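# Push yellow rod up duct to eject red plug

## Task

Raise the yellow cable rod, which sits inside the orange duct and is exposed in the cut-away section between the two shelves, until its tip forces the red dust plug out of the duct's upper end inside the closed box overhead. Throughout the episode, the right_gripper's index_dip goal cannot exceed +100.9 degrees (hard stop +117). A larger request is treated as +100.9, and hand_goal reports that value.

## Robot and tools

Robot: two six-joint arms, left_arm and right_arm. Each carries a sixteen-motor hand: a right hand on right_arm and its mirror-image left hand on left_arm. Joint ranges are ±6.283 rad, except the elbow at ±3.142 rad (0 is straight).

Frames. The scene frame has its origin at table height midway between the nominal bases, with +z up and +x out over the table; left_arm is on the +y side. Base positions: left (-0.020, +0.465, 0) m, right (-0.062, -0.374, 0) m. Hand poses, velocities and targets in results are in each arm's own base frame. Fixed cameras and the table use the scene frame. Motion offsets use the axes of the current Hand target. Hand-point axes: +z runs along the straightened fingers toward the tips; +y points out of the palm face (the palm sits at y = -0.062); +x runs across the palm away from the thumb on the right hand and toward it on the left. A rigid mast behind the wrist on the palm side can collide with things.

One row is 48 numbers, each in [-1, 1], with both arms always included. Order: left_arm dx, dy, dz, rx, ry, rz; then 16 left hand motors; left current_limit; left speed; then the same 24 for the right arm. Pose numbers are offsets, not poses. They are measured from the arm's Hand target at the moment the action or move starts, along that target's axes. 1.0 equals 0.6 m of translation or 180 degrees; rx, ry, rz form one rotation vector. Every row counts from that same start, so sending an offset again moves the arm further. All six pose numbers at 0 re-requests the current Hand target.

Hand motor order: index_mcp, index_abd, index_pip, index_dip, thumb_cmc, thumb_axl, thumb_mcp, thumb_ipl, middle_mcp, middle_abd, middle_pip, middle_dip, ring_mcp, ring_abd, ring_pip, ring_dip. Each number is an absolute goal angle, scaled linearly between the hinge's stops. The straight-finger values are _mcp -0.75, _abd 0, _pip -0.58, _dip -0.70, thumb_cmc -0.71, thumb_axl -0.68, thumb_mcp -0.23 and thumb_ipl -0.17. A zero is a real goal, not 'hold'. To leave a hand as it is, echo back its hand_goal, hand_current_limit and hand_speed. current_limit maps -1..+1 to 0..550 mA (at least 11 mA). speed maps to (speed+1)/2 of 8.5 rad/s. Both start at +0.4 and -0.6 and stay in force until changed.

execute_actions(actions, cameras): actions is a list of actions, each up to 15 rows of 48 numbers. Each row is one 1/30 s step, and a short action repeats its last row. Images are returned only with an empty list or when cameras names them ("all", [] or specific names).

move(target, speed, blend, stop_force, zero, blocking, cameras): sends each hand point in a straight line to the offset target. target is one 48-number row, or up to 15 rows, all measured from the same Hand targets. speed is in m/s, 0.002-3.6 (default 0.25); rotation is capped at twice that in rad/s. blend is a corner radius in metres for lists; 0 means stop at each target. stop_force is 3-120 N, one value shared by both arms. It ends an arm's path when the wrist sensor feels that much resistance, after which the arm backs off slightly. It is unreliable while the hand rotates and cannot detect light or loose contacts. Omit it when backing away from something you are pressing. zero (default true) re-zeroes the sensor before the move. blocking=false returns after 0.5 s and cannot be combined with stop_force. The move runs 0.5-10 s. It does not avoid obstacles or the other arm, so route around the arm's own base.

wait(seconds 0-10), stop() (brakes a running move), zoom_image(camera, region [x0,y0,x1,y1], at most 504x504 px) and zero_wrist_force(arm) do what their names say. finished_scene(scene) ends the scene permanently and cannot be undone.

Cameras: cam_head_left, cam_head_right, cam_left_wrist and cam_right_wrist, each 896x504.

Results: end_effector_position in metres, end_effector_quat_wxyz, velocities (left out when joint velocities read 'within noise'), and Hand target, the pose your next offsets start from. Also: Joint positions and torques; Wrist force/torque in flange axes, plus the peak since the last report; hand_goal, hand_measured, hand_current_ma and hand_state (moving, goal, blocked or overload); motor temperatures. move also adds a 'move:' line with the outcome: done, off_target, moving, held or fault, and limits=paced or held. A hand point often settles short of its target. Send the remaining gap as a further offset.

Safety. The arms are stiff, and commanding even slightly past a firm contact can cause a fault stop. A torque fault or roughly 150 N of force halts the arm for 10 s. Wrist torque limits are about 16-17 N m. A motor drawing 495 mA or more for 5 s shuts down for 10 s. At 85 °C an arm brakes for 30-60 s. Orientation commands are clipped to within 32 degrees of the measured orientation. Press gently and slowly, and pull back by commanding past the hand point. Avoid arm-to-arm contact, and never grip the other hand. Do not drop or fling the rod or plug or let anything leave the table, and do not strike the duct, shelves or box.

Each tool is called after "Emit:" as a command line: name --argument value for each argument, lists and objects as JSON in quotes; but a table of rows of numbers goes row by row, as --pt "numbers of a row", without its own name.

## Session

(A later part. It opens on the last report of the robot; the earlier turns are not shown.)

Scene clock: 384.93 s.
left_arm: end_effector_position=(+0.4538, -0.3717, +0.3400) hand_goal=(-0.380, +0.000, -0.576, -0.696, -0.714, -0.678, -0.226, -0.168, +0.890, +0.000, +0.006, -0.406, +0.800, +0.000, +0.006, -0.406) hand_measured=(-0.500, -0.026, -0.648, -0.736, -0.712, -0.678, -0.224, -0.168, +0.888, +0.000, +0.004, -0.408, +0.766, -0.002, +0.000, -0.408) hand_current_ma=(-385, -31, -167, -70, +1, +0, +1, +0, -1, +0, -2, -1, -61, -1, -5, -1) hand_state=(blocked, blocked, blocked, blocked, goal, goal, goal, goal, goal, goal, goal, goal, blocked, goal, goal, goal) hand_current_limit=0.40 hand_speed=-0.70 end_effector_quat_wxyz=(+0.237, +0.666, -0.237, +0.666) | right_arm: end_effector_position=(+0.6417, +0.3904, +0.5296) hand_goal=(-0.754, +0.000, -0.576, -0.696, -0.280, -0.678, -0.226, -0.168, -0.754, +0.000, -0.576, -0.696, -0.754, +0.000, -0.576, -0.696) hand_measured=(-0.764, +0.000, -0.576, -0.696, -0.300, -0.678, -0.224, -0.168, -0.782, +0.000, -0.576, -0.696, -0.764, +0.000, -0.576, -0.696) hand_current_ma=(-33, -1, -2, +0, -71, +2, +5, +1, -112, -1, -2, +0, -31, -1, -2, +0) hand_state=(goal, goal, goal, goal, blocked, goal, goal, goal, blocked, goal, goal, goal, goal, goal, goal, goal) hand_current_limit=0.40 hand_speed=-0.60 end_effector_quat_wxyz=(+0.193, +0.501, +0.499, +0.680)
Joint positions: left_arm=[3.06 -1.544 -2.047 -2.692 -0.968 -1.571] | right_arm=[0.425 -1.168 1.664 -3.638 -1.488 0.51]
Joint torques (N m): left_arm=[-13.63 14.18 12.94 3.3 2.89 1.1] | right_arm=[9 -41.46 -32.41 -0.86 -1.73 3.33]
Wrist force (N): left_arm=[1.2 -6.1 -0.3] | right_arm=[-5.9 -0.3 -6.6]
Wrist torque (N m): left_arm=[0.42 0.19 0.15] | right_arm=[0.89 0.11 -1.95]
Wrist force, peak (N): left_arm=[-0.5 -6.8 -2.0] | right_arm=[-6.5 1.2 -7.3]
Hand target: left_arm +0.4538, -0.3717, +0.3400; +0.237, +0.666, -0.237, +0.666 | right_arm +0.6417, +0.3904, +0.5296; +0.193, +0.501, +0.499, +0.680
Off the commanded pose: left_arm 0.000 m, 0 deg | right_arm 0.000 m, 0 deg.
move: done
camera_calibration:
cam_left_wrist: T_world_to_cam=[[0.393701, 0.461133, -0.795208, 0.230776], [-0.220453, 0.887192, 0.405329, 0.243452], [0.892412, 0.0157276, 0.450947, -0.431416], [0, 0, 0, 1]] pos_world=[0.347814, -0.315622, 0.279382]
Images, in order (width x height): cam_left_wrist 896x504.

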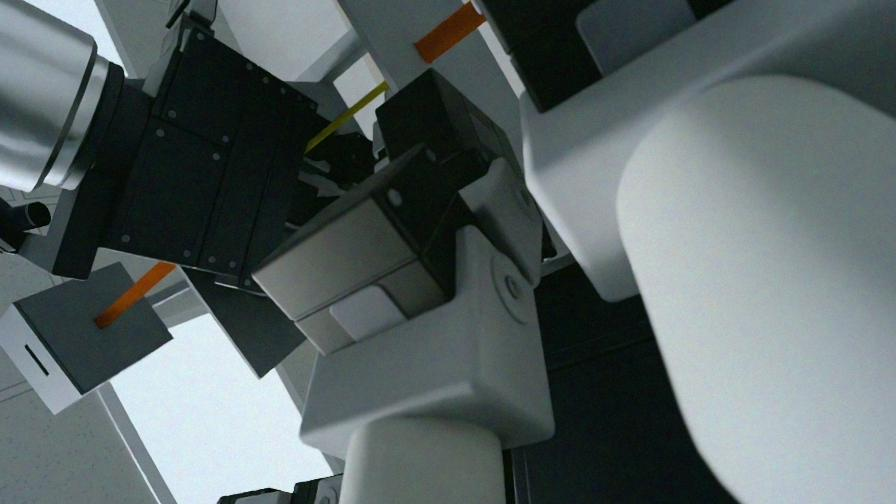

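Emit:
move --pt "0 0 0 0 0 0 -0.38 0.0 -0.576 -0.696 -0.714 -0.678 -0.226 -0.168 0.89 0.0 0.007 -0.406 0.8 0.0 0.007 -0.406 0.4 -0.7 0.0332 -0.0042 0 0 0 -0.080 -0.754 0.0 -0.576 -0.696 -0.28 -0.678 -0.226 -0.168 -0.754 0.0 -0.576 -0.696 -0.754 0.0 -0.576 -0.696 0.4 -0.6" --speed 0.08 --cameras '[]'

Emit:
move --pt "-0.0042 0 0 0 0 0 -0.38 0.0 -0.576 -0.696 -0.714 -0.678 -0.226 -0.168 0.89 0.0 0.007 -0.406 0.8 0.0 0.007 -0.406 0.4 -0.7 0 0 0 0 0 0 -0.754 0.0 -0.576 -0.696 -0.28 -0.678 -0.226 -0.168 -0.754 0.0 -0.576 -0.696 -0.754 0.0 -0.576 -0.696 0.4 -0.6" --speed 0.02 --cameras '[]'

Emit:
move --pt "0.0042 0 0 0 0 0 -0.38 0.0 -0.576 -0.696 -0.714 -0.678 -0.226 -0.168 0.89 0.0 0.007 -0.406 0.8 0.0 0.007 -0.406 0.4 -0.7 0 0 0 0 0 0 -0.754 0.0 -0.576 -0.696 -0.28 -0.678 -0.226 -0.168 -0.754 0.0 -0.576 -0.696 -0.754 0.0 -0.576 -0.696 0.4 -0.6" --speed 0.02 --cameras '[]'

Scene clock: 431.50 s.
left_arm: end_effector_position=(+0.4538, -0.3717, +0.3400) hand_goal=(-0.380, +0.000, -0.576, -0.696, -0.714, -0.678, -0.226, -0.168, +0.890, +0.000, +0.006, -0.406, +0.800, +0.000, +0.006, -0.406) hand_measured=(-0.500, -0.010, -0.648, -0.736, -0.712, -0.678, -0.224, -0.168, +0.888, +0.000, +0.004, -0.408, +0.766, -0.002, +0.000, -0.408) hand_current_ma=(-385, -8, -167, -70, +1, +0, +1, +0, -1, +0, -2, -1, -61, -1, -5, -1) hand_state=(blocked, goal, blocked, blocked, goal, goal, goal, goal, goal, goal, goal, goal, blocked, goal, goal, goal) hand_current_limit=0.40 hand_speed=-0.70 end_effector_quat_wxyz=(+0.237, +0.666, -0.237, +0.666) | right_arm: end_effector_position=(+0.6327, +0.4066, +0.5371) hand_goal=(-0.754, +0.000, -0.576, -0.696, -0.280, -0.678, -0.226, -0.168, -0.754, +0.000, -0.576, -0.696, -0.754, +0.000, -0.576, -0.696) hand_measured=(-0.764, +0.000, -0.576, -0.696, -0.300, -0.678, -0.224, -0.168, -0.774, +0.000, -0.576, -0.696, -0.764, +0.000, -0.576, -0.696) hand_current_ma=(-33, -1, -2, +0, -71, +2, +5, +1, -72, -1, -2, +0, -31, -1, -2, +0) hand_state=(goal, goal, goal, goal, blocked, goal, goal, goal, goal, goal, goal, goal, goal, goal, goal, goal) hand_current_limit=0.40 hand_speed=-0.60 end_effector_quat_wxyz=(+0.277, +0.434, +0.558, +0.651)
Joint positions: left_arm=[3.06 -1.544 -2.047 -2.692 -0.968 -1.571] | right_arm=[0.427 -1.161 1.67 -3.651 -1.49 0.259]
Joint torques (N m): left_arm=[-17.03 14.07 12.2 3.17 2.55 1.45] | right_arm=[-6.37 -27.73 -15.88 -4.05 2.13 -1.83]
Wrist force (N): left_arm=[-0.3 -4.8 0.1] | right_arm=[-0.6 -1.1 -6.4]
Wrist torque (N m): left_arm=[0.27 0.06 0.13] | right_arm=[0.26 0.28 -0.17]
Wrist force, peak (N): left_arm=[0.2 -6.8 -2.5] | right_arm=[-6.1 -0.6 -6.9]
Hand target: left_arm +0.4538, -0.3717, +0.3400; +0.237, +0.666, -0.237, +0.666 | right_arm +0.6327, +0.4066, +0.5371; +0.277, +0.434, +0.558, +0.651
Off the commanded pose: left_arm 0.000 m, 0 deg | right_arm 0.000 m, 0 deg.
move: done
No camera images: "cameras" was empty.

Scene clock: 432.20 s.
left_arm: end_effector_position=(+0.4538, -0.3717, +0.3376) hand_goal=(-0.380, +0.000, -0.576, -0.696, -0.714, -0.678, -0.226, -0.168, +0.890, +0.000, +0.006, -0.406, +0.800, +0.000, +0.006, -0.406) hand_measured=(-0.500, -0.010, -0.648, -0.736, -0.712, -0.678, -0.224, -0.168, +0.888, +0.000, +0.004, -0.408, +0.766, -0.002, +0.000, -0.408) hand_current_ma=(-385, -8, -167, -70, +1, +0, +1, +0, -1, +0, -2, -1, -61, -1, -5, -1) hand_state=(blocked, goal, blocked, blocked, goal, goal, goal, goal, goal, goal, goal, goal, blocked, goal, goal, goal) hand_current_limit=0.40 hand_speed=-0.70 end_effector_quat_wxyz=(+0.237, +0.666, -0.237, +0.666) | right_arm: end_effector_position=(+0.6327, +0.4066, +0.5371) hand_goal=(-0.754, +0.000, -0.576, -0.696, -0.280, -0.678, -0.226, -0.168, -0.754, +0.000, -0.576, -0.696, -0.754, +0.000, -0.576, -0.696) hand_measured=(-0.764, +0.000, -0.576, -0.696, -0.300, -0.678, -0.224, -0.168, -0.774, +0.000, -0.576, -0.696, -0.764, +0.000, -0.576, -0.696) hand_current_ma=(-33, -1, -2, +0, -71, +2, +5, +1, -72, -1, -2, +0, -31, -1, -2, +0) hand_state=(goal, goal, goal, goal, blocked, goal, goal, goal, goal, goal, goal, goal, goal, goal, goal, goal) hand_current_limit=0.40 hand_speed=-0.60 end_effector_quat_wxyz=(+0.277, +0.434, +0.558, +0.651)
Joint positions: left_arm=[3.06 -1.546 -2.052 -2.685 -0.968 -1.571] | right_arm=[0.427 -1.161 1.67 -3.651 -1.49 0.259]
Joint torques (N m): left_arm=[-16.56 10.81 11.33 3.92 2.64 1.27] | right_arm=[-6.84 -28.89 -16.1 -3.84 1.99 -1.97]
Wrist force (N): left_arm=[0.1 -4.9 -1.3] | right_arm=[-0.3 -1.1 -6.1]
Wrist torque (N m): left_arm=[0.30 0.08 0.16] | right_arm=[0.23 0.26 -0.15]
Wrist force, peak (N): left_arm=[0.1 -4.9 -1.3] | right_arm=[-0.7 -1.5 -6.7]
Hand target: left_arm +0.4538, -0.3717, +0.3375; +0.237, +0.666, -0.237, +0.666 | right_arm +0.6327, +0.4066, +0.5371; +0.277, +0.434, +0.558, +0.651
Off the commanded pose: left_arm 0.000 m, 0 deg | right_arm 0.000 m, 0 deg.
move: done
No camera images: "cameras" was empty.

Scene clock: 432.93 s.
left_arm: end_effector_position=(+0.4538, -0.3717, +0.3399) hand_goal=(-0.380, +0.000, -0.576, -0.696, -0.714, -0.678, -0.226, -0.168, +0.890, +0.000, +0.006, -0.406, +0.800, +0.000, +0.006, -0.406) hand_measured=(-0.500, +0.010, -0.648, -0.736, -0.712, -0.678, -0.224, -0.168, +0.888, +0.000, +0.004, -0.408, +0.766, -0.002, +0.000, -0.408) hand_current_ma=(-385, +7, -167, -70, +1, +0, +1, +0, -1, +0, -2, -1, -61, -1, -5, -1) hand_state=(blocked, goal, blocked, blocked, goal, goal, goal, goal, goal, goal, goal, goal, blocked, goal, goal, goal) hand_current_limit=0.40 hand_speed=-0.70 end_effector_quat_wxyz=(+0.237, +0.666, -0.237, +0.666) | right_arm: end_effector_position=(+0.6327, +0.4066, +0.5371) hand_goal=(-0.754, +0.000, -0.576, -0.696, -0.280, -0.678, -0.226, -0.168, -0.754, +0.000, -0.576, -0.696, -0.754, +0.000, -0.576, -0.696) hand_measured=(-0.764, +0.000, -0.576, -0.696, -0.300, -0.678, -0.224, -0.168, -0.774, +0.000, -0.576, -0.696, -0.764, +0.000, -0.576, -0.696) hand_current_ma=(-33, -1, -2, +0, -71, +2, +5, +1, -72, -1, -2, +0, -31, -1, -2, +0) hand_state=(goal, goal, goal, goal, blocked, goal, goal, goal, goal, goal, goal, goal, goal, goal, goal, goal) hand_current_limit=0.40 hand_speed=-0.60 end_effector_quat_wxyz=(+0.277, +0.434, +0.558, +0.651)
Joint positions: left_arm=[3.06 -1.544 -2.048 -2.692 -0.968 -1.571] | right_arm=[0.427 -1.161 1.67 -3.651 -1.49 0.259]
Joint torques (N m): left_arm=[-16.48 31.52 23.24 -0.66 2.56 -0.09] | right_arm=[-7.37 -29.02 -16.34 -3.61 2 -1.8]
Wrist force (N): left_arm=[-0.8 -4.6 -1.0] | right_arm=[-0.3 -0.5 -5.8]
Wrist torque (N m): left_arm=[0.30 -0.08 0.16] | right_arm=[0.22 0.27 -0.16]
Wrist force, peak (N): left_arm=[-0.5 -4.9 -1.2] | right_arm=[-0.5 -1.3 -6.2]
Hand target: left_arm +0.4538, -0.3717, +0.3400; +0.237, +0.666, -0.237, +0.666 | right_arm +0.6327, +0.4066, +0.5371; +0.277, +0.434, +0.558, +0.651
Off the commanded pose: left_arm 0.000 m, 0 deg | right_arm 0.000 m, 0 deg.
move: done
No camera images: "cameras" was empty.

Emit:
move --pt "0 0 0 0 0 0 -0.38 0.0 -0.576 -0.696 -0.714 -0.678 -0.226 -0.168 0.89 0.0 0.007 -0.406 0.8 0.0 0.007 -0.406 0.4 -0.7 -0.0181 -0.0676 0 0 0 0 -0.754 0.0 -0.576 -0.696 -0.28 -0.678 -0.226 -0.168 -0.754 0.0 -0.576 -0.696 -0.754 0.0 -0.576 -0.696 0.4 -0.6" --pt "0 0 0 0 0 0 -0.38 0.0 -0.576 -0.696 -0.714 -0.678 -0.226 -0.168 0.89 0.0 0.007 -0.406 0.8 0.0 0.007 -0.406 0.4 -0.7 -0.0513 -0.0718 0 0 0 0.080 -0.754 0.0 -0.576 -0.696 -0.28 -0.678 -0.226 -0.168 -0.754 0.0 -0.576 -0.696 -0.754 0.0 -0.576 -0.696 0.4 -0.6" --speed 0.08 --blend 0.002 --cameras '[]'

Scene clock: 447.23 s.
left_arm: end_effector_position=(+0.4538, -0.3717, +0.3400) hand_goal=(-0.380, +0.000, -0.576, -0.696, -0.714, -0.678, -0.226, -0.168, +0.890, +0.000, +0.006, -0.406, +0.800, +0.000, +0.006, -0.406) hand_measured=(-0.500, +0.008, -0.648, -0.736, -0.712, -0.678, -0.224, -0.168, +0.888, +0.000, +0.004, -0.408, +0.766, -0.002, +0.000, -0.408) hand_current_ma=(-385, +5, -167, -70, +1, +0, +1, +0, -1, +0, -2, -1, -61, -1, -5, -1) hand_state=(blocked, goal, blocked, blocked, goal, goal, goal, goal, goal, goal, goal, goal, blocked, goal, goal, goal) hand_current_limit=0.40 hand_speed=-0.70 end_effector_quat_wxyz=(+0.237, +0.666, -0.237, +0.666) | right_arm: end_effector_position=(+0.6418, +0.3903, +0.4876) hand_goal=(-0.754, +0.000, -0.576, -0.696, -0.280, -0.678, -0.226, -0.168, -0.754, +0.000, -0.576, -0.696, -0.754, +0.000, -0.576, -0.696) hand_measured=(-0.764, +0.000, -0.576, -0.696, -0.300, -0.678, -0.224, -0.168, -0.782, +0.000, -0.576, -0.696, -0.764, +0.000, -0.576, -0.696) hand_current_ma=(-33, -1, -2, +0, -70, +2, +5, +1, -109, -1, -2, +0, -31, -1, -2, +0) hand_state=(goal, goal, goal, goal, goal, goal, goal, goal, blocked, goal, goal, goal, goal, goal, goal, goal) hand_current_limit=0.40 hand_speed=-0.60 end_effector_quat_wxyz=(+0.193, +0.500, +0.499, +0.680)
Joint positions: left_arm=[3.06 -1.544 -2.047 -2.692 -0.968 -1.571] | right_arm=[0.425 -1.116 1.71 -3.736 -1.488 0.51]
Joint torques (N m): left_arm=[-15.12 30.39 22.41 -0.61 2.31 -1.73] | right_arm=[-2.83 -42.36 -30.88 -0.47 4.14 3.17]
Wrist force (N): left_arm=[0.0 -6.7 -1.8] | right_arm=[-6.4 2.3 -6.0]
Wrist torque (N m): left_arm=[0.47 -0.02 0.16] | right_arm=[0.89 0.16 -1.94]
Wrist force, peak (N): left_arm=[-0.2 -6.8 -1.7] | right_arm=[-6.4 2.1 -6.1]
Hand target: left_arm +0.4538, -0.3717, +0.3400; +0.237, +0.666, -0.237, +0.666 | right_arm +0.6418, +0.3903, +0.4876; +0.193, +0.501, +0.499, +0.680
Off the commanded pose: left_arm 0.000 m, 0 deg | right_arm 0.000 m, 0 deg.
move: done
No camera images: "cameras" was empty.

Emit:
move --pt "0 0 0 0 0 0 -0.38 0.0 -0.576 -0.696 -0.714 -0.678 -0.226 -0.168 0.89 0.0 0.007 -0.406 0.8 0.0 0.007 -0.406 0.4 -0.7 0.0344 0.061 0 0 0 0 -0.754 0.0 -0.576 -0.696 -0.28 -0.678 -0.226 -0.168 -0.754 0.0 -0.576 -0.696 -0.754 0.0 -0.576 -0.696 0.4 -0.6" --speed 0.025 --stop_force 10 --cameras '[]'

Scene clock: 453.30 s.
left_arm: end_effector_position=(+0.4538, -0.3717, +0.3400) hand_goal=(-0.380, +0.000, -0.576, -0.696, -0.714, -0.678, -0.226, -0.168, +0.890, +0.000, +0.006, -0.406, +0.800, +0.000, +0.006, -0.406) hand_measured=(-0.500, -0.026, -0.648, -0.736, -0.712, -0.678, -0.224, -0.168, +0.888, +0.000, +0.004, -0.408, +0.766, -0.002, +0.000, -0.408) hand_current_ma=(-385, -32, -168, -70, +1, +0, +1, +0, -1, +0, -2, -1, -61, -1, -5, -1) hand_state=(blocked, blocked, blocked, blocked, goal, goal, goal, goal, goal, goal, goal, goal, blocked, goal, goal, goal) hand_current_limit=0.40 hand_speed=-0.70 end_effector_quat_wxyz=(+0.237, +0.666, -0.237, +0.666) | right_arm: end_effector_position=(+0.6417, +0.3904, +0.5296) hand_goal=(-0.754, +0.000, -0.576, -0.696, -0.280, -0.678, -0.226, -0.168, -0.754, +0.000, -0.576, -0.696, -0.754, +0.000, -0.576, -0.696) hand_measured=(-0.764, +0.000, -0.576, -0.696, -0.300, -0.678, -0.224, -0.168, -0.782, +0.000, -0.576, -0.696, -0.764, +0.000, -0.576, -0.696) hand_current_ma=(-33, -1, -2, +0, -70, +2, +5, +1, -112, -1, -2, +0, -31, -1, -2, +0) hand_state=(goal, goal, goal, goal, goal, goal, goal, goal, blocked, goal, goal, goal, goal, goal, goal, goal) hand_current_limit=0.40 hand_speed=-0.60 end_effector_quat_wxyz=(+0.193, +0.501, +0.499, +0.680)
Joint positions: left_arm=[3.06 -1.544 -2.047 -2.692 -0.968 -1.571] | right_arm=[0.425 -1.168 1.664 -3.638 -1.488 0.51]
Joint torques (N m): left_arm=[-13.86 26.45 18.43 0.13 1.88 -1.16] | right_arm=[10.17 -43.24 -33.91 -0.51 -1.54 3.26]
Wrist force (N): left_arm=[1.2 -6.2 -0.4] | right_arm=[-6.4 -0.1 -6.7]
Wrist torque (N m): left_arm=[0.41 0.19 0.16] | right_arm=[0.90 0.12 -1.98]
Wrist force, peak (N): left_arm=[-0.6 -7.0 -1.9] | right_arm=[-6.8 -0.2 -7.2]
Hand target: left_arm +0.4538, -0.3717, +0.3400; +0.237, +0.666, -0.237, +0.666 | right_arm +0.6417, +0.3904, +0.5296; +0.193, +0.501, +0.499, +0.680
Off the commanded pose: left_arm 0.000 m, 0 deg | right_arm 0.000 m, 0 deg.
move: done
No camera images: "cameras" was empty.

Emit:
move --pt "0 0 0 0 0 0 -0.38 0.0 -0.576 -0.696 -0.714 -0.678 -0.226 -0.168 0.89 0.0 0.007 -0.406 0.8 0.0 0.007 -0.406 0.4 -0.7 0.0332 -0.0042 0 0 0 -0.080 -0.754 0.0 -0.576 -0.696 -0.28 -0.678 -0.226 -0.168 -0.754 0.0 -0.576 -0.696 -0.754 0.0 -0.576 -0.696 0.4 -0.6" --pt "0 0 0 0 0 0 -0.38 0.0 -0.576 -0.696 -0.714 -0.678 -0.226 -0.168 0.89 0.0 0.007 -0.406 0.8 0.0 0.007 -0.406 0.4 -0.7 0.0038 -0.0565 0 0 0 -0.080 -0.754 0.0 -0.576 -0.696 -0.28 -0.678 -0.226 -0.168 -0.754 0.0 -0.576 -0.696 -0.754 0.0 -0.576 -0.696 0.4 -0.6" --pt "0 0 0 0 0 0 -0.38 0.0 -0.576 -0.696 -0.714 -0.678 -0.226 -0.168 0.89 0.0 0.007 -0.406 0.8 0.0 0.007 -0.406 0.4 -0.7 -0.0294 -0.0523 0 0 0 0 -0.754 0.0 -0.576 -0.696 -0.28 -0.678 -0.226 -0.168 -0.754 0.0 -0.576 -0.696 -0.754 0.0 -0.576 -0.696 0.4 -0.6" --speed 0.08 --blend 0.002 --cameras '[]'

Emit:
move --pt "0 0 0 0 0 0 -0.38 0.0 -0.576 -0.696 -0.714 -0.678 -0.226 -0.168 0.89 0.0 0.007 -0.406 0.8 0.0 0.007 -0.406 0.4 -0.7 -0.0041 -0.0073 0 0 0 0 -0.754 0.0 -0.576 -0.696 -0.28 -0.678 -0.226 -0.168 -0.754 0.0 -0.576 -0.696 -0.754 0.0 -0.576 -0.696 0.4 -0.6" --speed 0.01 --stop_force 7 --cameras '[]'

Scene clock: 479.83 s.
left_arm: end_effector_position=(+0.4538, -0.3717, +0.3400) hand_goal=(-0.380, +0.000, -0.576, -0.696, -0.714, -0.678, -0.226, -0.168, +0.890, +0.000, +0.006, -0.406, +0.800, +0.000, +0.006, -0.406) hand_measured=(-0.500, +0.008, -0.648, -0.736, -0.712, -0.678, -0.224, -0.168, +0.888, +0.000, +0.004, -0.408, +0.766, -0.002, +0.000, -0.408) hand_current_ma=(-385, +5, -168, -70, +1, +0, +1, +0, -1, +0, -2, -1, -61, -1, -5, -1) hand_state=(blocked, goal, blocked, blocked, goal, goal, goal, goal, goal, goal, goal, goal, blocked, goal, goal, goal) hand_current_limit=0.40 hand_speed=-0.70 end_effector_quat_wxyz=(+0.237, +0.666, -0.237, +0.666) | right_arm: end_effector_position=(+0.6417, +0.3903, +0.4936) hand_goal=(-0.754, +0.000, -0.576, -0.696, -0.280, -0.678, -0.226, -0.168, -0.754, +0.000, -0.576, -0.696, -0.754, +0.000, -0.576, -0.696) hand_measured=(-0.764, +0.000, -0.576, -0.696, -0.300, -0.678, -0.224, -0.168, -0.782, +0.000, -0.576, -0.696, -0.764, +0.000, -0.576, -0.696) hand_current_ma=(-33, -1, -2, +0, -69, +2, +5, +1, -111, -1, -2, +0, -31, -1, -2, +0) hand_state=(goal, goal, goal, goal, goal, goal, goal, goal, blocked, goal, goal, goal, goal, goal, goal, goal) hand_current_limit=0.40 hand_speed=-0.60 end_effector_quat_wxyz=(+0.193, +0.500, +0.499, +0.680)
Joint positions: left_arm=[3.06 -1.544 -2.047 -2.692 -0.968 -1.571] | right_arm=[0.425 -1.124 1.704 -3.722 -1.488 0.51]
Joint torques (N m): left_arm=[-12.09 20.91 12.56 0.88 1.57 -0.01] | right_arm=[-3.13 -42.16 -29.82 -0.44 4.26 3.51]
Wrist force (N): left_arm=[-0.5 -6.5 -1.4] | right_arm=[-6.6 2.2 -6.2]
Wrist torque (N m): left_arm=[0.47 0.04 0.11] | right_arm=[0.90 0.17 -1.96]
Wrist force, peak (N): left_arm=[0.3 -6.7 -2.3] | right_arm=[-6.8 -0.1 -7.0]
Hand target: left_arm +0.4538, -0.3717, +0.3400; +0.237, +0.666, -0.237, +0.666 | right_arm +0.6417, +0.3903, +0.4936; +0.193, +0.501, +0.499, +0.680
Off the commanded pose: left_arm 0.000 m, 0 deg | right_arm 0.000 m, 0 deg.
move: done
No camera images: "cameras" was empty.

Scene clock: 481.23 s.
left_arm: end_effector_position=(+0.4538, -0.3717, +0.3400) hand_goal=(-0.380, +0.000, -0.576, -0.696, -0.714, -0.678, -0.226, -0.168, +0.890, +0.000, +0.006, -0.406, +0.800, +0.000, +0.006, -0.406) hand_measured=(-0.500, +0.032, -0.648, -0.736, -0.712, -0.678, -0.224, -0.168, +0.888, +0.000, +0.004, -0.408, +0.766, -0.002, +0.000, -0.408) hand_current_ma=(-385, +42, -168, -70, +1, +0, +1, +0, -1, +0, -2, -1, -61, -1, -5, -1) hand_state=(blocked, blocked, blocked, blocked, goal, goal, goal, goal, goal, goal, goal, goal, blocked, goal, goal, goal) hand_current_limit=0.40 hand_speed=-0.70 end_effector_quat_wxyz=(+0.237, +0.666, -0.237, +0.666) | right_arm: end_effector_position=(+0.6417, +0.3903, +0.4886) hand_goal=(-0.754, +0.000, -0.576, -0.696, -0.280, -0.678, -0.226, -0.168, -0.754, +0.000, -0.576, -0.696, -0.754, +0.000, -0.576, -0.696) hand_measured=(-0.764, +0.000, -0.576, -0.696, -0.300, -0.678, -0.224, -0.168, -0.782, +0.000, -0.576, -0.696, -0.764, +0.000, -0.576, -0.696) hand_current_ma=(-33, -1, -2, +0, -69, +2, +5, +1, -113, -1, -2, +0, -31, -1, -2, +0) hand_state=(goal, goal, goal, goal, goal, goal, goal, goal, blocked, goal, goal, goal, goal, goal, goal, goal) hand_current_limit=0.40 hand_speed=-0.60 end_effector_quat_wxyz=(+0.193, +0.501, +0.499, +0.680)
Joint positions: left_arm=[3.06 -1.544 -2.047 -2.692 -0.968 -1.571] | right_arm=[0.425 -1.117 1.709 -3.733 -1.488 0.51]
Joint torques (N m): left_arm=[-11.82 19.95 13.59 1.15 1.48 0.05] | right_arm=[-2.05 -28.57 -14.32 -4.01 3.94 3.55]
Wrist force (N): left_arm=[-2.1 -6.1 0.1] | right_arm=[-4.6 5.1 -6.4]
Wrist torque (N m): left_arm=[0.33 -0.20 0.08] | right_arm=[1.02 0.14 -1.78]
Wrist force, peak (N): left_arm=[-0.4 -6.7 -1.4] | right_arm=[-4.6 5.8 -6.4]
Hand target: left_arm +0.4538, -0.3717, +0.3400; +0.237, +0.666, -0.237, +0.666 | right_arm +0.6417, +0.3903, +0.4886; +0.193, +0.501, +0.499, +0.680
Off the commanded pose: left_arm 0.000 m, 0 deg | right_arm 0.000 m, 0 deg.
move: done
No camera images: "cameras" was empty.

Emit:
move --pt "0 0 0 0 0 0 -0.38 0.0 -0.576 -0.696 -0.714 -0.678 -0.226 -0.168 0.89 0.0 0.007 -0.406 0.8 0.0 0.007 -0.406 0.4 -0.7 0.0336 0.0596 0 0 0 0 -0.754 0.0 -0.576 -0.696 -0.28 -0.678 -0.226 -0.168 -0.754 0.0 -0.576 -0.696 -0.754 0.0 -0.576 -0.696 0.4 -0.6" --speed 0.025 --stop_force 12 --cameras '["cam_head_left","cam_head_right","cam_left_wrist","cam_right_wrist"]'

Scene clock: 493.27 s.
left_arm: end_effector_position=(+0.4538, -0.3717, +0.3400) hand_goal=(-0.380, +0.000, -0.576, -0.696, -0.714, -0.678, -0.226, -0.168, +0.890, +0.000, +0.006, -0.406, +0.800, +0.000, +0.006, -0.406) hand_measured=(-0.500, -0.026, -0.648, -0.736, -0.712, -0.678, -0.224, -0.168, +0.888, +0.000, +0.004, -0.408, +0.766, -0.002, +0.000, -0.408) hand_current_ma=(-385, -32, -168, -70, +1, +0, +1, +0, -1, +0, -2, -1, -61, -1, -5, -1) hand_state=(blocked, blocked, blocked, blocked, goal, goal, goal, goal, goal, goal, goal, goal, blocked, goal, goal, goal) hand_current_limit=0.40 hand_speed=-0.70 end_effector_quat_wxyz=(+0.237, +0.666, -0.237, +0.666) | right_arm: end_effector_position=(+0.6417, +0.3904, +0.5297) hand_goal=(-0.754, +0.000, -0.576, -0.696, -0.280, -0.678, -0.226, -0.168, -0.754, +0.000, -0.576, -0.696, -0.754, +0.000, -0.576, -0.696) hand_measured=(-0.764, +0.000, -0.576, -0.696, -0.300, -0.678, -0.224, -0.168, -0.782, +0.000, -0.576, -0.696, -0.764, +0.000, -0.576, -0.696) hand_current_ma=(-33, -1, -2, +0, -69, +2, +5, +1, -113, -1, -2, +0, -31, -1, -2, +0) hand_state=(goal, goal, goal, goal, goal, goal, goal, goal, blocked, goal, goal, goal, goal, goal, goal, goal) hand_current_limit=0.40 hand_speed=-0.60 end_effector_quat_wxyz=(+0.193, +0.501, +0.499, +0.680)
Joint positions: left_arm=[3.06 -1.544 -2.047 -2.692 -0.968 -1.571] | right_arm=[0.425 -1.168 1.663 -3.638 -1.488 0.51]
Joint torques (N m): left_arm=[-10.72 16.07 20.07 1.67 1.38 0.87] | right_arm=[10.43 -42.34 -32.25 -0.8 -1.51 1.94]
Wrist force (N): left_arm=[1.5 -6.4 -0.3] | right_arm=[-7.3 0.1 -6.8]
Wrist torque (N m): left_arm=[0.37 0.15 0.19] | right_arm=[0.91 0.17 -2.05]
Wrist force, peak (N): left_arm=[-2.6 -6.2 -0.5] | right_arm=[-7.4 0.2 -7.1]
Hand target: left_arm +0.4538, -0.3717, +0.3400; +0.237, +0.666, -0.237, +0.666 | right_arm +0.6417, +0.3904, +0.5297; +0.193, +0.501, +0.499, +0.680
Off the commanded pose: left_arm 0.000 m, 0 deg | right_arm 0.000 m, 0 deg.
move: done
camera_calibration:
cam_left_wrist: T_world_to_cam=[[0.39363, 0.461131, -0.795244, 0.23081], [-0.220417, 0.887192, 0.405347, 0.243434], [0.892453, 0.0157285, 0.450867, -0.431407], [0, 0, 0, 1]] pos_world=[0.347814, -0.315622, 0.279382]
cam_right_wrist: T_world_to_cam=[[0.486595, -0.858987, 0.159268, -0.0248505], [-0.602427, -0.461948, -0.650911, 0.855945], [0.632698, 0.220783, -0.742259, 0.0280693], [0, 0, 0, 1]] pos_world=[0.509978, 0.367859, 0.581937]

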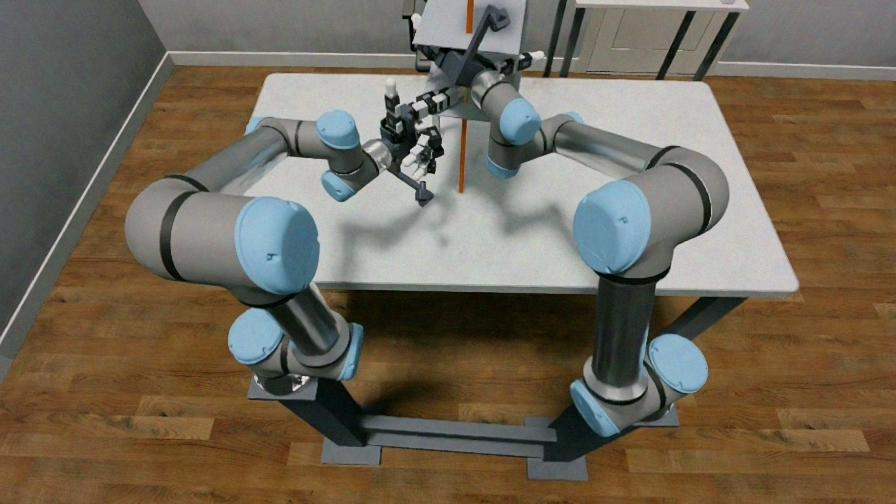

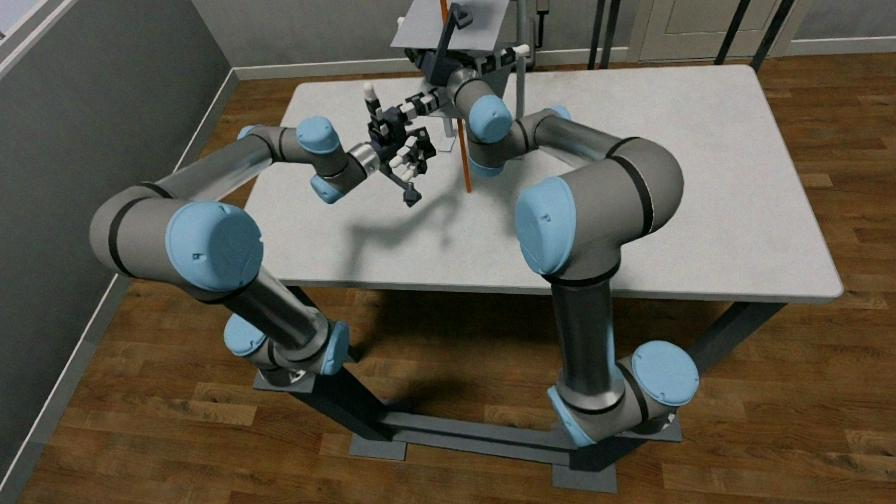

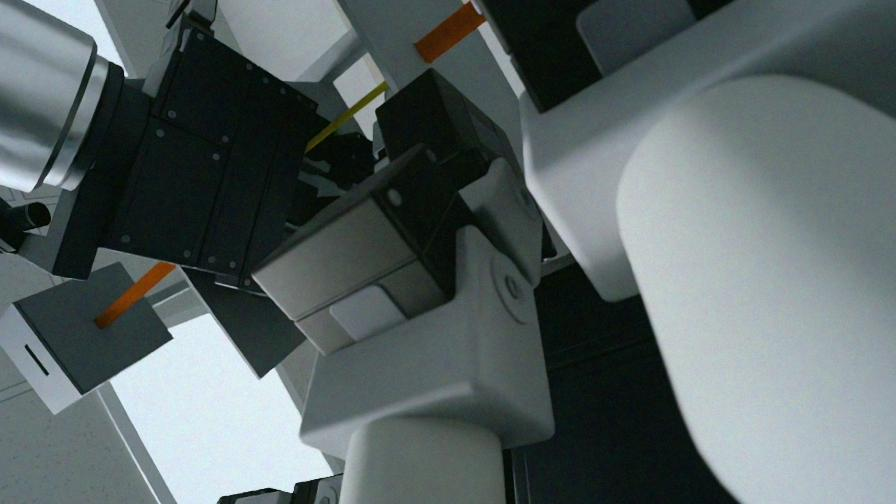

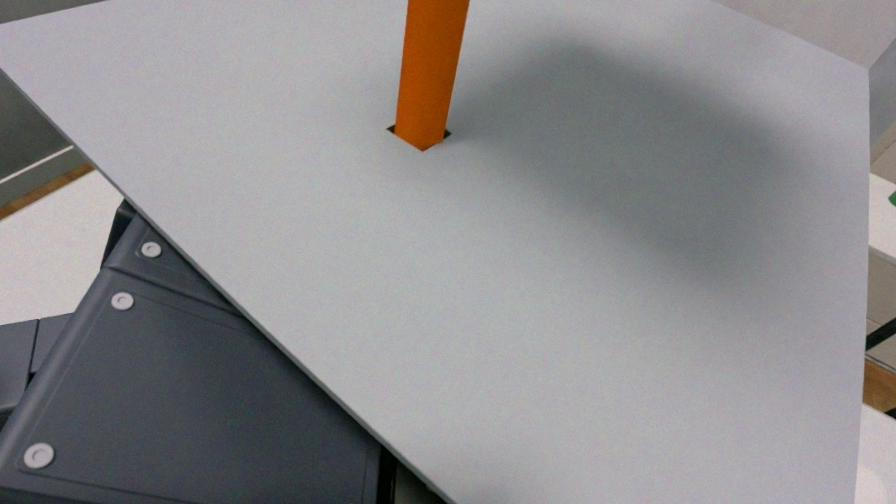

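Emit:
move --pt "0 0 0 0 0 0 -0.38 0.0 -0.576 -0.696 -0.714 -0.678 -0.226 -0.168 0.89 0.0 0.007 -0.406 0.8 0.0 0.007 -0.406 0.4 -0.7 0.0332 -0.0042 0 0 0 -0.080 -0.754 0.0 -0.576 -0.696 -0.28 -0.678 -0.226 -0.168 -0.754 0.0 -0.576 -0.696 -0.754 0.0 -0.576 -0.696 0.4 -0.6" --pt "0 0 0 0 0 0 -0.38 0.0 -0.576 -0.696 -0.714 -0.678 -0.226 -0.168 0.89 0.0 0.007 -0.406 0.8 0.0 0.007 -0.406 0.4 -0.7 -0.0012 -0.0652 0 0 0 -0.080 -0.754 0.0 -0.576 -0.696 -0.28 -0.678 -0.226 -0.168 -0.754 0.0 -0.576 -0.696 -0.754 0.0 -0.576 -0.696 0.4 -0.6" --pt "0 0 0 0 0 0 -0.38 0.0 -0.576 -0.696 -0.714 -0.678 -0.226 -0.168 0.89 0.0 0.007 -0.406 0.8 0.0 0.007 -0.406 0.4 -0.7 -0.0344 -0.061 0 0 0 0 -0.754 0.0 -0.576 -0.696 -0.28 -0.678 -0.226 -0.168 -0.754 0.0 -0.576 -0.696 -0.754 0.0 -0.576 -0.696 0.4 -0.6" --speed 0.09 --blend 0.003 --cameras '[]'

Scene clock: 506.83 s.
left_arm: end_effector_position=(+0.4538, -0.3717, +0.3400) hand_goal=(-0.380, +0.000, -0.576, -0.696, -0.714, -0.678, -0.226, -0.168, +0.890, +0.000, +0.006, -0.406, +0.800, +0.000, +0.006, -0.406) hand_measured=(-0.500, +0.008, -0.648, -0.736, -0.712, -0.678, -0.224, -0.168, +0.888, +0.000, +0.004, -0.408, +0.766, -0.002, +0.000, -0.408) hand_current_ma=(-385, +5, -168, -70, +1, +0, +1, +0, -1, +0, -2, -1, -61, -1, -5, -1) hand_state=(blocked, goal, blocked, blocked, goal, goal, goal, goal, goal, goal, goal, goal, blocked, goal, goal, goal) hand_current_limit=0.40 hand_speed=-0.70 end_effector_quat_wxyz=(+0.237, +0.666, -0.237, +0.666) | right_arm: end_effector_position=(+0.6417, +0.3903, +0.4876) hand_goal=(-0.754, +0.000, -0.576, -0.696, -0.280, -0.678, -0.226, -0.168, -0.754, +0.000, -0.576, -0.696, -0.754, +0.000, -0.576, -0.696) hand_measured=(-0.764, +0.000, -0.576, -0.696, -0.300, -0.678, -0.224, -0.168, -0.784, +0.000, -0.576, -0.696, -0.764, +0.000, -0.576, -0.696) hand_current_ma=(-33, -1, -2, +0, -69, +2, +5, +1, -114, -1, -2, +0, -31, -1, -2, +0) hand_state=(goal, goal, goal, goal, goal, goal, goal, goal, blocked, goal, goal, goal, goal, goal, goal, goal) hand_current_limit=0.40 hand_speed=-0.60 end_effector_quat_wxyz=(+0.193, +0.500, +0.499, +0.680)
Joint positions: left_arm=[3.06 -1.544 -2.047 -2.692 -0.968 -1.571] | right_arm=[0.425 -1.116 1.71 -3.736 -1.488 0.51]
Joint torques (N m): left_arm=[-8.45 14.76 21.5 2.55 0.93 1.26] | right_arm=[-3.66 -43.6 -30.15 -0.45 3.75 3.22]
Wrist force (N): left_arm=[-0.3 -6.2 -1.1] | right_arm=[-4.5 1.0 -5.6]
Wrist torque (N m): left_arm=[0.44 -0.01 0.13] | right_arm=[0.84 0.08 -1.77]
Wrist force, peak (N): left_arm=[0.4 -6.7 -2.6] | right_arm=[-7.6 0.3 -7.0]
Hand target: left_arm +0.4538, -0.3717, +0.3400; +0.237, +0.666, -0.237, +0.666 | right_arm +0.6417, +0.3903, +0.4876; +0.193, +0.501, +0.499, +0.680
Off the commanded pose: left_arm 0.000 m, 0 deg | right_arm 0.000 m, 0 deg.
move: done
No camera images: "cameras" was empty.

Emit:
move --pt "0 0 0 0 0 0 -0.38 0.0 -0.576 -0.696 -0.714 -0.678 -0.226 -0.168 0.89 0.0 0.007 -0.406 0.8 0.0 0.007 -0.406 0.4 -0.7 0.0344 0.061 0 0 0 0 -0.754 0.0 -0.576 -0.696 -0.28 -0.678 -0.226 -0.168 -0.754 0.0 -0.576 -0.696 -0.754 0.0 -0.576 -0.696 0.4 -0.6" --speed 0.025 --stop_force 12 --cameras '[]'

Scene clock: 514.07 s.
left_arm: end_effector_position=(+0.4538, -0.3717, +0.3400) hand_goal=(-0.380, +0.000, -0.576, -0.696, -0.714, -0.678, -0.226, -0.168, +0.890, +0.000, +0.006, -0.406, +0.800, +0.000, +0.006, -0.406) hand_measured=(-0.500, -0.028, -0.648, -0.736, -0.712, -0.678, -0.224, -0.168, +0.888, +0.000, +0.004, -0.408, +0.766, -0.002, +0.000, -0.408) hand_current_ma=(-385, -33, -168, -70, +1, +0, +1, +0, -1, +0, -2, -1, -61, -1, -5, -1) hand_state=(blocked, blocked, blocked, blocked, goal, goal, goal, goal, goal, goal, goal, goal, blocked, goal, goal, goal) hand_current_limit=0.40 hand_speed=-0.70 end_effector_quat_wxyz=(+0.237, +0.666, -0.237, +0.666) | right_arm: end_effector_position=(+0.6417, +0.3904, +0.5297) hand_goal=(-0.754, +0.000, -0.576, -0.696, -0.280, -0.678, -0.226, -0.168, -0.754, +0.000, -0.576, -0.696, -0.754, +0.000, -0.576, -0.696) hand_measured=(-0.764, +0.000, -0.576, -0.696, -0.300, -0.678, -0.224, -0.168, -0.784, +0.000, -0.576, -0.696, -0.764, +0.000, -0.576, -0.696) hand_current_ma=(-33, -1, -2, +0, -69, +2, +5, +1, -114, -1, -2, +0, -31, -1, -2, +0) hand_state=(goal, goal, goal, goal, goal, goal, goal, goal, blocked, goal, goal, goal, goal, goal, goal, goal) hand_current_limit=0.40 hand_speed=-0.60 end_effector_quat_wxyz=(+0.193, +0.501, +0.499, +0.680)
Joint positions: left_arm=[3.06 -1.544 -2.047 -2.692 -0.968 -1.571] | right_arm=[0.425 -1.168 1.663 -3.638 -1.488 0.51]
Joint torques (N m): left_arm=[-7.21 14.95 21.61 3.29 0.78 1.12] | right_arm=[10.54 -42.85 -32.33 -0.79 -1.2 3.34]
Wrist force (N): left_arm=[1.6 -6.0 0.0] | right_arm=[-8.3 0.7 -7.2]
Wrist torque (N m): left_arm=[0.42 0.16 0.18] | right_arm=[0.98 0.19 -2.09]
Wrist force, peak (N): left_arm=[1.8 -6.3 -0.1] | right_arm=[-8.5 0.4 -7.4]
Hand target: left_arm +0.4538, -0.3717, +0.3400; +0.237, +0.666, -0.237, +0.666 | right_arm +0.6417, +0.3904, +0.5297; +0.193, +0.501, +0.499, +0.680
Off the commanded pose: left_arm 0.000 m, 0 deg | right_arm 0.000 m, 0 deg.
move: done
No camera images: "cameras" was empty.

Emit:
zoom_image --camera "cam_left_wrist" --region '[0, 230, 200, 430]'

Scaled by 2.520.
This view is cut from an older image: the scene may have changed since it was taken.

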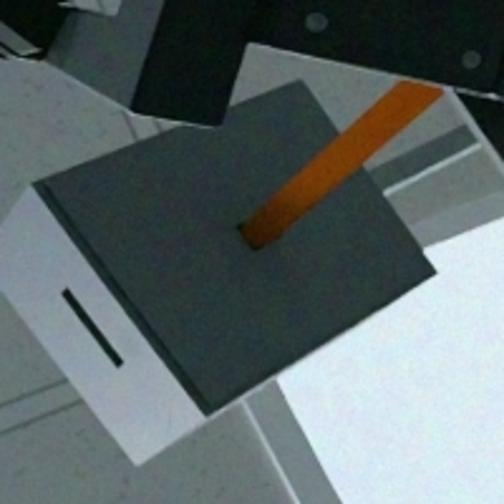

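Emit:
move --pt "0 0 0 0 0 0 -0.38 0.0 -0.576 -0.696 -0.714 -0.678 -0.226 -0.168 0.89 0.0 0.007 -0.406 0.8 0.0 0.007 -0.406 0.4 -0.7 0.0332 -0.0042 0 0 0 -0.080 -0.754 0.0 -0.576 -0.696 -0.28 -0.678 -0.226 -0.168 -0.754 0.0 -0.576 -0.696 -0.754 0.0 -0.576 -0.696 0.4 -0.6" --pt "0 0 0 0 0 0 -0.38 0.0 -0.576 -0.696 -0.714 -0.678 -0.226 -0.168 0.89 0.0 0.007 -0.406 0.8 0.0 0.007 -0.406 0.4 -0.7 -0.0012 -0.0652 0 0 0 -0.080 -0.754 0.0 -0.576 -0.696 -0.28 -0.678 -0.226 -0.168 -0.754 0.0 -0.576 -0.696 -0.754 0.0 -0.576 -0.696 0.4 -0.6" --pt "0 0 0 0 0 0 -0.38 0.0 -0.576 -0.696 -0.714 -0.678 -0.226 -0.168 0.89 0.0 0.007 -0.406 0.8 0.0 0.007 -0.406 0.4 -0.7 -0.0344 -0.061 0 0 0 0 -0.754 0.0 -0.576 -0.696 -0.28 -0.678 -0.226 -0.168 -0.754 0.0 -0.576 -0.696 -0.754 0.0 -0.576 -0.696 0.4 -0.6" --speed 0.09 --blend 0.003 --cameras '[]'

Scene clock: 556.43 s.
left_arm: end_effector_position=(+0.4538, -0.3717, +0.3400) hand_goal=(-0.380, +0.000, -0.576, -0.696, -0.714, -0.678, -0.226, -0.168, +0.890, +0.000, +0.006, -0.406, +0.800, +0.000, +0.006, -0.406) hand_measured=(-0.500, -0.020, -0.648, -0.736, -0.712, -0.678, -0.224, -0.168, +0.888, +0.000, +0.004, -0.408, +0.766, -0.002, +0.000, -0.408) hand_current_ma=(-385, -19, -168, -70, +1, +0, +1, +0, -1, +0, -2, -1, -61, -1, -5, -1) hand_state=(blocked, goal, blocked, blocked, goal, goal, goal, goal, goal, goal, goal, goal, blocked, goal, goal, goal) hand_current_limit=0.40 hand_speed=-0.70 end_effector_quat_wxyz=(+0.237, +0.666, -0.237, +0.666) | right_arm: end_effector_position=(+0.6417, +0.3903, +0.4876) hand_goal=(-0.754, +0.000, -0.576, -0.696, -0.280, -0.678, -0.226, -0.168, -0.754, +0.000, -0.576, -0.696, -0.754, +0.000, -0.576, -0.696) hand_measured=(-0.764, +0.000, -0.576, -0.696, -0.300, -0.678, -0.224, -0.168, -0.782, +0.000, -0.576, -0.696, -0.764, +0.000, -0.576, -0.696) hand_current_ma=(-33, -1, -2, +0, -68, +2, +5, +1, -112, -1, -2, +0, -31, -1, -2, +0) hand_state=(goal, goal, goal, goal, goal, goal, goal, goal, blocked, goal, goal, goal, goal, goal, goal, goal) hand_current_limit=0.40 hand_speed=-0.60 end_effector_quat_wxyz=(+0.193, +0.500, +0.499, +0.680)
Joint positions: left_arm=[3.06 -1.544 -2.047 -2.692 -0.968 -1.571] | right_arm=[0.425 -1.116 1.71 -3.736 -1.488 0.51]
Joint torques (N m): left_arm=[-5.02 14.26 21.14 3.42 0.47 1.2] | right_arm=[-3.19 -44.13 -31.68 -0.65 3.6 3.3]
Wrist force (N): left_arm=[1.3 -6.4 -1.2] | right_arm=[-4.8 -0.6 -5.7]
Wrist torque (N m): left_arm=[0.46 0.12 0.18] | right_arm=[0.77 0.12 -1.76]
Wrist force, peak (N): left_arm=[0.4 -6.7 -2.3] | right_arm=[-8.7 0.7 -7.4]
Hand target: left_arm +0.4538, -0.3717, +0.3400; +0.237, +0.666, -0.237, +0.666 | right_arm +0.6417, +0.3903, +0.4876; +0.193, +0.501, +0.499, +0.680
Off the commanded pose: left_arm 0.000 m, 0 deg | right_arm 0.000 m, 0 deg.
move: done
No camera images: "cameras" was empty.

Emit:
move --pt "0 0 0 0 0 0 -0.38 0.0 -0.576 -0.696 -0.714 -0.678 -0.226 -0.168 0.89 0.0 0.007 -0.406 0.8 0.0 0.007 -0.406 0.4 -0.7 0.0344 0.061 0 0 0 0 -0.754 0.0 -0.576 -0.696 -0.28 -0.678 -0.226 -0.168 -0.754 0.0 -0.576 -0.696 -0.754 0.0 -0.576 -0.696 0.4 -0.6" --speed 0.025 --stop_force 12 --cameras '[]'

Scene clock: 564.57 s.
left_arm: end_effector_position=(+0.4538, -0.3717, +0.3400) hand_goal=(-0.380, +0.000, -0.576, -0.696, -0.714, -0.678, -0.226, -0.168, +0.890, +0.000, +0.006, -0.406, +0.800, +0.000, +0.006, -0.406) hand_measured=(-0.500, -0.028, -0.648, -0.736, -0.712, -0.678, -0.224, -0.168, +0.888, +0.000, +0.004, -0.408, +0.766, -0.002, +0.000, -0.408) hand_current_ma=(-385, -35, -171, -71, +1, +0, +1, +0, -1, +0, -2, -1, -61, -1, -5, -1) hand_state=(blocked, blocked, blocked, blocked, goal, goal, goal, goal, goal, goal, goal, goal, blocked, goal, goal, goal) hand_current_limit=0.40 hand_speed=-0.70 end_effector_quat_wxyz=(+0.237, +0.666, -0.237, +0.666) | right_arm: end_effector_position=(+0.6417, +0.3904, +0.5275) hand_goal=(-0.754, +0.000, -0.576, -0.696, -0.280, -0.678, -0.226, -0.168, -0.754, +0.000, -0.576, -0.696, -0.754, +0.000, -0.576, -0.696) hand_measured=(-0.764, +0.000, -0.576, -0.696, -0.300, -0.678, -0.224, -0.168, -0.784, +0.000, -0.576, -0.696, -0.764, +0.000, -0.576, -0.696) hand_current_ma=(-33, -1, -2, +0, -67, +2, +5, +1, -114, -1, -2, +0, -31, -1, -2, +0) hand_state=(goal, goal, goal, goal, goal, goal, goal, goal, blocked, goal, goal, goal, goal, goal, goal, goal) hand_current_limit=0.40 hand_speed=-0.60 end_effector_quat_wxyz=(+0.193, +0.501, +0.499, +0.680)
Joint positions: left_arm=[3.06 -1.544 -2.047 -2.692 -0.968 -1.571] | right_arm=[0.425 -1.165 1.666 -3.643 -1.488 0.51]
Joint torques (N m): left_arm=[-4.04 14.95 21.67 3.07 0.23 1.04] | right_arm=[8.05 -29.56 -17.11 -3.08 0.19 1.47]
Wrist force (N): left_arm=[1.2 -5.9 -1.3] | right_arm=[-7.4 2.7 -6.7]
Wrist torque (N m): left_arm=[0.50 0.18 0.15] | right_arm=[0.94 0.21 -1.87]
Wrist force, peak (N): left_arm=[1.2 -6.7 -1.3] | right_arm=[-15.2 -10.9 -7.4]
Hand target: left_arm +0.4538, -0.3717, +0.3400; +0.237, +0.666, -0.237, +0.666 | right_arm +0.6417, +0.3904, +0.5275; +0.193, +0.501, +0.499, +0.680 (not the last commanded pose)
Off the commanded pose: left_arm 0.000 m, 0 deg | right_arm 0.002 m, 0 deg.
move: contact (right_arm)
No camera images: "cameras" was empty.

Emit:
move --pt "0 0 0 0 0 0 -0.38 0.0 -0.576 -0.696 -0.714 -0.678 -0.226 -0.168 0.89 0.0 0.007 -0.406 0.8 0.0 0.007 -0.406 0.4 -0.7 0.0332 -0.0042 0 0 0 -0.080 -0.754 0.0 -0.576 -0.696 -0.28 -0.678 -0.226 -0.168 -0.754 0.0 -0.576 -0.696 -0.754 0.0 -0.576 -0.696 0.4 -0.6" --pt "0 0 0 0 0 0 -0.38 0.0 -0.576 -0.696 -0.714 -0.678 -0.226 -0.168 0.89 0.0 0.007 -0.406 0.8 0.0 0.007 -0.406 0.4 -0.7 0.0185 -0.0304 0 0 0 -0.080 -0.754 0.0 -0.576 -0.696 -0.28 -0.678 -0.226 -0.168 -0.754 0.0 -0.576 -0.696 -0.754 0.0 -0.576 -0.696 0.4 -0.6" --pt "0 0 0 0 0 0 -0.38 0.0 -0.576 -0.696 -0.714 -0.678 -0.226 -0.168 0.89 0.0 0.007 -0.406 0.8 0.0 0.007 -0.406 0.4 -0.7 -0.01935 -0.0263 0 0 0 0.0111 -0.754 0.0 -0.576 -0.696 -0.28 -0.678 -0.226 -0.168 -0.754 0.0 -0.576 -0.696 -0.754 0.0 -0.576 -0.696 0.4 -0.6" --speed 0.08 --blend 0.002 --cameras '[]'

Emit:
move --pt "0 0 0 0 0 0 -0.38 0.0 -0.576 -0.696 -0.714 -0.678 -0.226 -0.168 0.89 0.0 0.007 -0.406 0.8 0.0 0.007 -0.406 0.4 -0.7 0.0122 0.0199 0 0 0 0 -0.754 0.0 -0.576 -0.696 -0.28 -0.678 -0.226 -0.168 -0.754 0.0 -0.576 -0.696 -0.754 0.0 -0.576 -0.696 0.4 -0.6" --speed 0.01 --stop_force 20 --cameras '[]'

Scene clock: 581.80 s.
left_arm: end_effector_position=(+0.4538, -0.3717, +0.3400) hand_goal=(-0.380, +0.000, -0.576, -0.696, -0.714, -0.678, -0.226, -0.168, +0.890, +0.000, +0.006, -0.406, +0.800, +0.000, +0.006, -0.406) hand_measured=(-0.500, +0.004, -0.648, -0.736, -0.712, -0.678, -0.224, -0.168, +0.888, +0.000, +0.004, -0.408, +0.766, -0.002, +0.000, -0.408) hand_current_ma=(-385, +2, -171, -71, +1, +0, +1, +0, -1, +0, -2, -1, -61, -1, -5, -1) hand_state=(blocked, goal, blocked, blocked, goal, goal, goal, goal, goal, goal, goal, goal, blocked, goal, goal, goal) hand_current_limit=0.40 hand_speed=-0.70 end_effector_quat_wxyz=(+0.237, +0.666, -0.237, +0.666) | right_arm: end_effector_position=(+0.6428, +0.3883, +0.5081) hand_goal=(-0.754, +0.000, -0.576, -0.696, -0.280, -0.678, -0.226, -0.168, -0.754, +0.000, -0.576, -0.696, -0.754, +0.000, -0.576, -0.696) hand_measured=(-0.764, +0.000, -0.576, -0.696, -0.298, -0.678, -0.224, -0.168, -0.784, +0.000, -0.576, -0.696, -0.764, +0.000, -0.576, -0.696) hand_current_ma=(-33, -1, -2, +0, -67, +2, +5, +1, -118, -1, -2, +0, -31, -1, -2, +0) hand_state=(goal, goal, goal, goal, goal, goal, goal, goal, blocked, goal, goal, goal, goal, goal, goal, goal) hand_current_limit=0.40 hand_speed=-0.60 end_effector_quat_wxyz=(+0.181, +0.509, +0.491, +0.683)
Joint positions: left_arm=[3.06 -1.544 -2.047 -2.692 -0.968 -1.571] | right_arm=[0.424 -1.145 1.686 -3.683 -1.488 0.545]
Joint torques (N m): left_arm=[-1.99 15.19 20.96 2.69 -0.11 0.99] | right_arm=[0.9 -43.21 -32.35 -0.68 5.35 4.4]
Wrist force (N): left_arm=[-0.1 -5.8 0.3] | right_arm=[-10.2 3.3 -7.1]
Wrist torque (N m): left_arm=[0.34 -0.02 0.15] | right_arm=[1.35 0.02 -3.02]
Wrist force, peak (N): left_arm=[0.0 -6.6 -2.2] | right_arm=[-10.4 3.7 -6.9]
Hand target: left_arm +0.4538, -0.3717, +0.3400; +0.237, +0.666, -0.237, +0.666 | right_arm +0.6428, +0.3883, +0.5081; +0.181, +0.509, +0.491, +0.684
Off the commanded pose: left_arm 0.000 m, 0 deg | right_arm 0.000 m, 0 deg.
move: done
No camera images: "cameras" was empty.

Scene clock: 583.53 s.
left_arm: end_effector_position=(+0.4538, -0.3717, +0.3400) hand_goal=(-0.380, +0.000, -0.576, -0.696, -0.714, -0.678, -0.226, -0.168, +0.890, +0.000, +0.006, -0.406, +0.800, +0.000, +0.006, -0.406) hand_measured=(-0.500, -0.026, -0.648, -0.736, -0.712, -0.678, -0.224, -0.168, +0.888, +0.000, +0.004, -0.408, +0.766, -0.002, +0.000, -0.408) hand_current_ma=(-385, -30, -172, -71, +1, +0, +1, +0, -1, +0, -2, -1, -61, -1, -5, -1) hand_state=(blocked, blocked, blocked, blocked, goal, goal, goal, goal, goal, goal, goal, goal, blocked, goal, goal, goal) hand_current_limit=0.40 hand_speed=-0.70 end_effector_quat_wxyz=(+0.237, +0.666, -0.237, +0.666) | right_arm: end_effector_position=(+0.6429, +0.3883, +0.5124) hand_goal=(-0.754, +0.000, -0.576, -0.696, -0.280, -0.678, -0.226, -0.168, -0.754, +0.000, -0.576, -0.696, -0.754, +0.000, -0.576, -0.696) hand_measured=(-0.764, +0.000, -0.576, -0.696, -0.298, -0.678, -0.224, -0.168, -0.784, +0.000, -0.576, -0.696, -0.764, +0.000, -0.576, -0.696) hand_current_ma=(-33, -1, -2, +0, -67, +2, +5, +1, -118, -1, -2, +0, -31, -1, -2, +0) hand_state=(goal, goal, goal, goal, goal, goal, goal, goal, blocked, goal, goal, goal, goal, goal, goal, goal) hand_current_limit=0.40 hand_speed=-0.60 end_effector_quat_wxyz=(+0.181, +0.509, +0.491, +0.683)
Joint positions: left_arm=[3.06 -1.544 -2.047 -2.692 -0.968 -1.571] | right_arm=[0.424 -1.15 1.682 -3.673 -1.488 0.545]
Joint torques (N m): left_arm=[-2.19 14.71 21.32 2.54 -0.18 0.98] | right_arm=[6.67 -39.94 -25.06 -8.32 4.09 2.16]
Wrist force (N): left_arm=[1.4 -6.2 -0.4] | right_arm=[-19.2 -9.0 -4.9]
Wrist torque (N m): left_arm=[0.43 0.17 0.17] | right_arm=[0.62 0.31 -3.70]
Wrist force, peak (N): left_arm=[1.3 -6.6 -0.6] | right_arm=[-24.8 -16.6 -8.8]
Hand target: left_arm +0.4538, -0.3717, +0.3400; +0.237, +0.666, -0.237, +0.666 | right_arm +0.6429, +0.3883, +0.5124; +0.181, +0.509, +0.491, +0.683 (not the last commanded pose)
Off the commanded pose: left_arm 0.000 m, 0 deg | right_arm 0.010 m, 0 deg.
move: contact (right_arm)
No camera images: "cameras" was empty.

Emit:
move --pt "0 0 0 0 0 0 -0.38 0.0 -0.576 -0.696 -0.714 -0.678 -0.226 -0.168 0.89 0.0 0.007 -0.406 0.8 0.0 0.007 -0.406 0.4 -0.7 -0.00465 -0.0001 0 0 0 0.0111 -0.754 0.0 -0.576 -0.696 -0.28 -0.678 -0.226 -0.168 -0.754 0.0 -0.576 -0.696 -0.754 0.0 -0.576 -0.696 0.4 -0.6" --speed 0.03 --cameras '[]'

Emit:
move --pt "0 0 0 0 0 0 -0.38 0.0 -0.576 -0.696 -0.714 -0.678 -0.226 -0.168 0.89 0.0 0.007 -0.406 0.8 0.0 0.007 -0.406 0.4 -0.7 0.0092 0.0139 0 0 0 0 -0.754 0.0 -0.576 -0.696 -0.28 -0.678 -0.226 -0.168 -0.754 0.0 -0.576 -0.696 -0.754 0.0 -0.576 -0.696 0.4 -0.6" --speed 0.01 --stop_force 20 --cameras '[]'

Scene clock: 596.07 s.
left_arm: end_effector_position=(+0.4538, -0.3717, +0.3400) hand_goal=(-0.380, +0.000, -0.576, -0.696, -0.714, -0.678, -0.226, -0.168, +0.890, +0.000, +0.006, -0.406, +0.800, +0.000, +0.006, -0.406) hand_measured=(-0.500, -0.026, -0.648, -0.736, -0.712, -0.678, -0.224, -0.168, +0.888, +0.000, +0.004, -0.408, +0.766, -0.002, +0.000, -0.408) hand_current_ma=(-385, -30, -172, -71, +1, +0, +1, +0, -1, +0, -2, -1, -61, -1, -5, -1) hand_state=(blocked, blocked, blocked, blocked, goal, goal, goal, goal, goal, goal, goal, goal, blocked, goal, goal, goal) hand_current_limit=0.40 hand_speed=-0.70 end_effector_quat_wxyz=(+0.237, +0.666, -0.237, +0.666) | right_arm: end_effector_position=(+0.6440, +0.3863, +0.5109) hand_goal=(-0.754, +0.000, -0.576, -0.696, -0.280, -0.678, -0.226, -0.168, -0.754, +0.000, -0.576, -0.696, -0.754, +0.000, -0.576, -0.696) hand_measured=(-0.764, +0.000, -0.576, -0.696, -0.298, -0.678, -0.224, -0.168, -0.784, +0.000, -0.576, -0.696, -0.764, +0.000, -0.576, -0.696) hand_current_ma=(-33, -1, -2, +0, -67, +2, +5, +1, -118, -1, -2, +0, -31, -1, -2, +0) hand_state=(goal, goal, goal, goal, goal, goal, goal, goal, blocked, goal, goal, goal, goal, goal, goal, goal) hand_current_limit=0.40 hand_speed=-0.60 end_effector_quat_wxyz=(+0.169, +0.518, +0.482, +0.686)
Joint positions: left_arm=[3.06 -1.544 -2.047 -2.692 -0.968 -1.571] | right_arm=[0.424 -1.151 1.681 -3.671 -1.487 0.579]
Joint torques (N m): left_arm=[-2.01 14.51 21.19 2.19 -0.18 0.79] | right_arm=[5.7 -53.51 -41.68 -2.85 6.87 5.33]
Wrist force (N): left_arm=[1.5 -5.7 0.6] | right_arm=[-24.6 -6.3 -10.4]
Wrist torque (N m): left_arm=[0.35 0.11 0.19] | right_arm=[1.42 0.29 -5.26]
Wrist force, peak (N): left_arm=[1.5 -6.5 -0.6] | right_arm=[-24.6 -6.3 -10.4]
Hand target: left_arm +0.4538, -0.3717, +0.3400; +0.237, +0.666, -0.237, +0.666 | right_arm +0.6440, +0.3863, +0.5109; +0.169, +0.518, +0.482, +0.686
Off the commanded pose: left_arm 0.000 m, 0 deg | right_arm 0.000 m, 0 deg.
move: done
No camera images: "cameras" was empty.

Scene clock: 597.40 s.
left_arm: end_effector_position=(+0.4538, -0.3717, +0.3400) hand_goal=(-0.380, +0.000, -0.576, -0.696, -0.714, -0.678, -0.226, -0.168, +0.890, +0.000, +0.006, -0.406, +0.800, +0.000, +0.006, -0.406) hand_measured=(-0.500, -0.026, -0.650, -0.738, -0.712, -0.678, -0.224, -0.168, +0.888, +0.000, +0.004, -0.408, +0.766, -0.002, +0.000, -0.408) hand_current_ma=(-385, -30, -173, -74, +1, +0, +1, +0, -1, +0, -2, -1, -61, -1, -5, -1) hand_state=(blocked, blocked, blocked, blocked, goal, goal, goal, goal, goal, goal, goal, goal, blocked, goal, goal, goal) hand_current_limit=0.40 hand_speed=-0.70 end_effector_quat_wxyz=(+0.237, +0.666, -0.237, +0.666) | right_arm: end_effector_position=(+0.6441, +0.3863, +0.5115) hand_goal=(-0.754, +0.000, -0.576, -0.696, -0.280, -0.678, -0.226, -0.168, -0.754, +0.000, -0.576, -0.696, -0.754, +0.000, -0.576, -0.696) hand_measured=(-0.764, +0.000, -0.576, -0.696, -0.298, -0.678, -0.224, -0.168, -0.784, +0.000, -0.576, -0.696, -0.764, +0.000, -0.576, -0.696) hand_current_ma=(-33, -1, -2, +0, -67, +2, +5, +1, -118, -1, -2, +0, -31, -1, -2, +0) hand_state=(goal, goal, goal, goal, goal, goal, goal, goal, blocked, goal, goal, goal, goal, goal, goal, goal) hand_current_limit=0.40 hand_speed=-0.60 end_effector_quat_wxyz=(+0.169, +0.518, +0.482, +0.686)
Joint positions: left_arm=[3.06 -1.544 -2.047 -2.692 -0.968 -1.571] | right_arm=[0.424 -1.152 1.68 -3.669 -1.487 0.58]
Joint torques (N m): left_arm=[-1.41 15.12 20.88 2.14 -0.11 0.77] | right_arm=[8.29 -48.14 -31.26 -11.71 6.96 2.17]
Wrist force (N): left_arm=[1.2 -5.8 0.6] | right_arm=[-32.0 -16.6 -4.8]
Wrist torque (N m): left_arm=[0.36 0.16 0.17] | right_arm=[0.41 0.56 -5.76]
Wrist force, peak (N): left_arm=[1.0 -6.3 0.9] | right_arm=[-37.8 -24.7 -9.2]
Hand target: left_arm +0.4538, -0.3717, +0.3400; +0.237, +0.666, -0.237, +0.666 | right_arm +0.6441, +0.3863, +0.5115; +0.169, +0.518, +0.482, +0.686 (not the last commanded pose)
Off the commanded pose: left_arm 0.000 m, 0 deg | right_arm 0.009 m, 0 deg.
move: contact (right_arm)
No camera images: "cameras" was empty.


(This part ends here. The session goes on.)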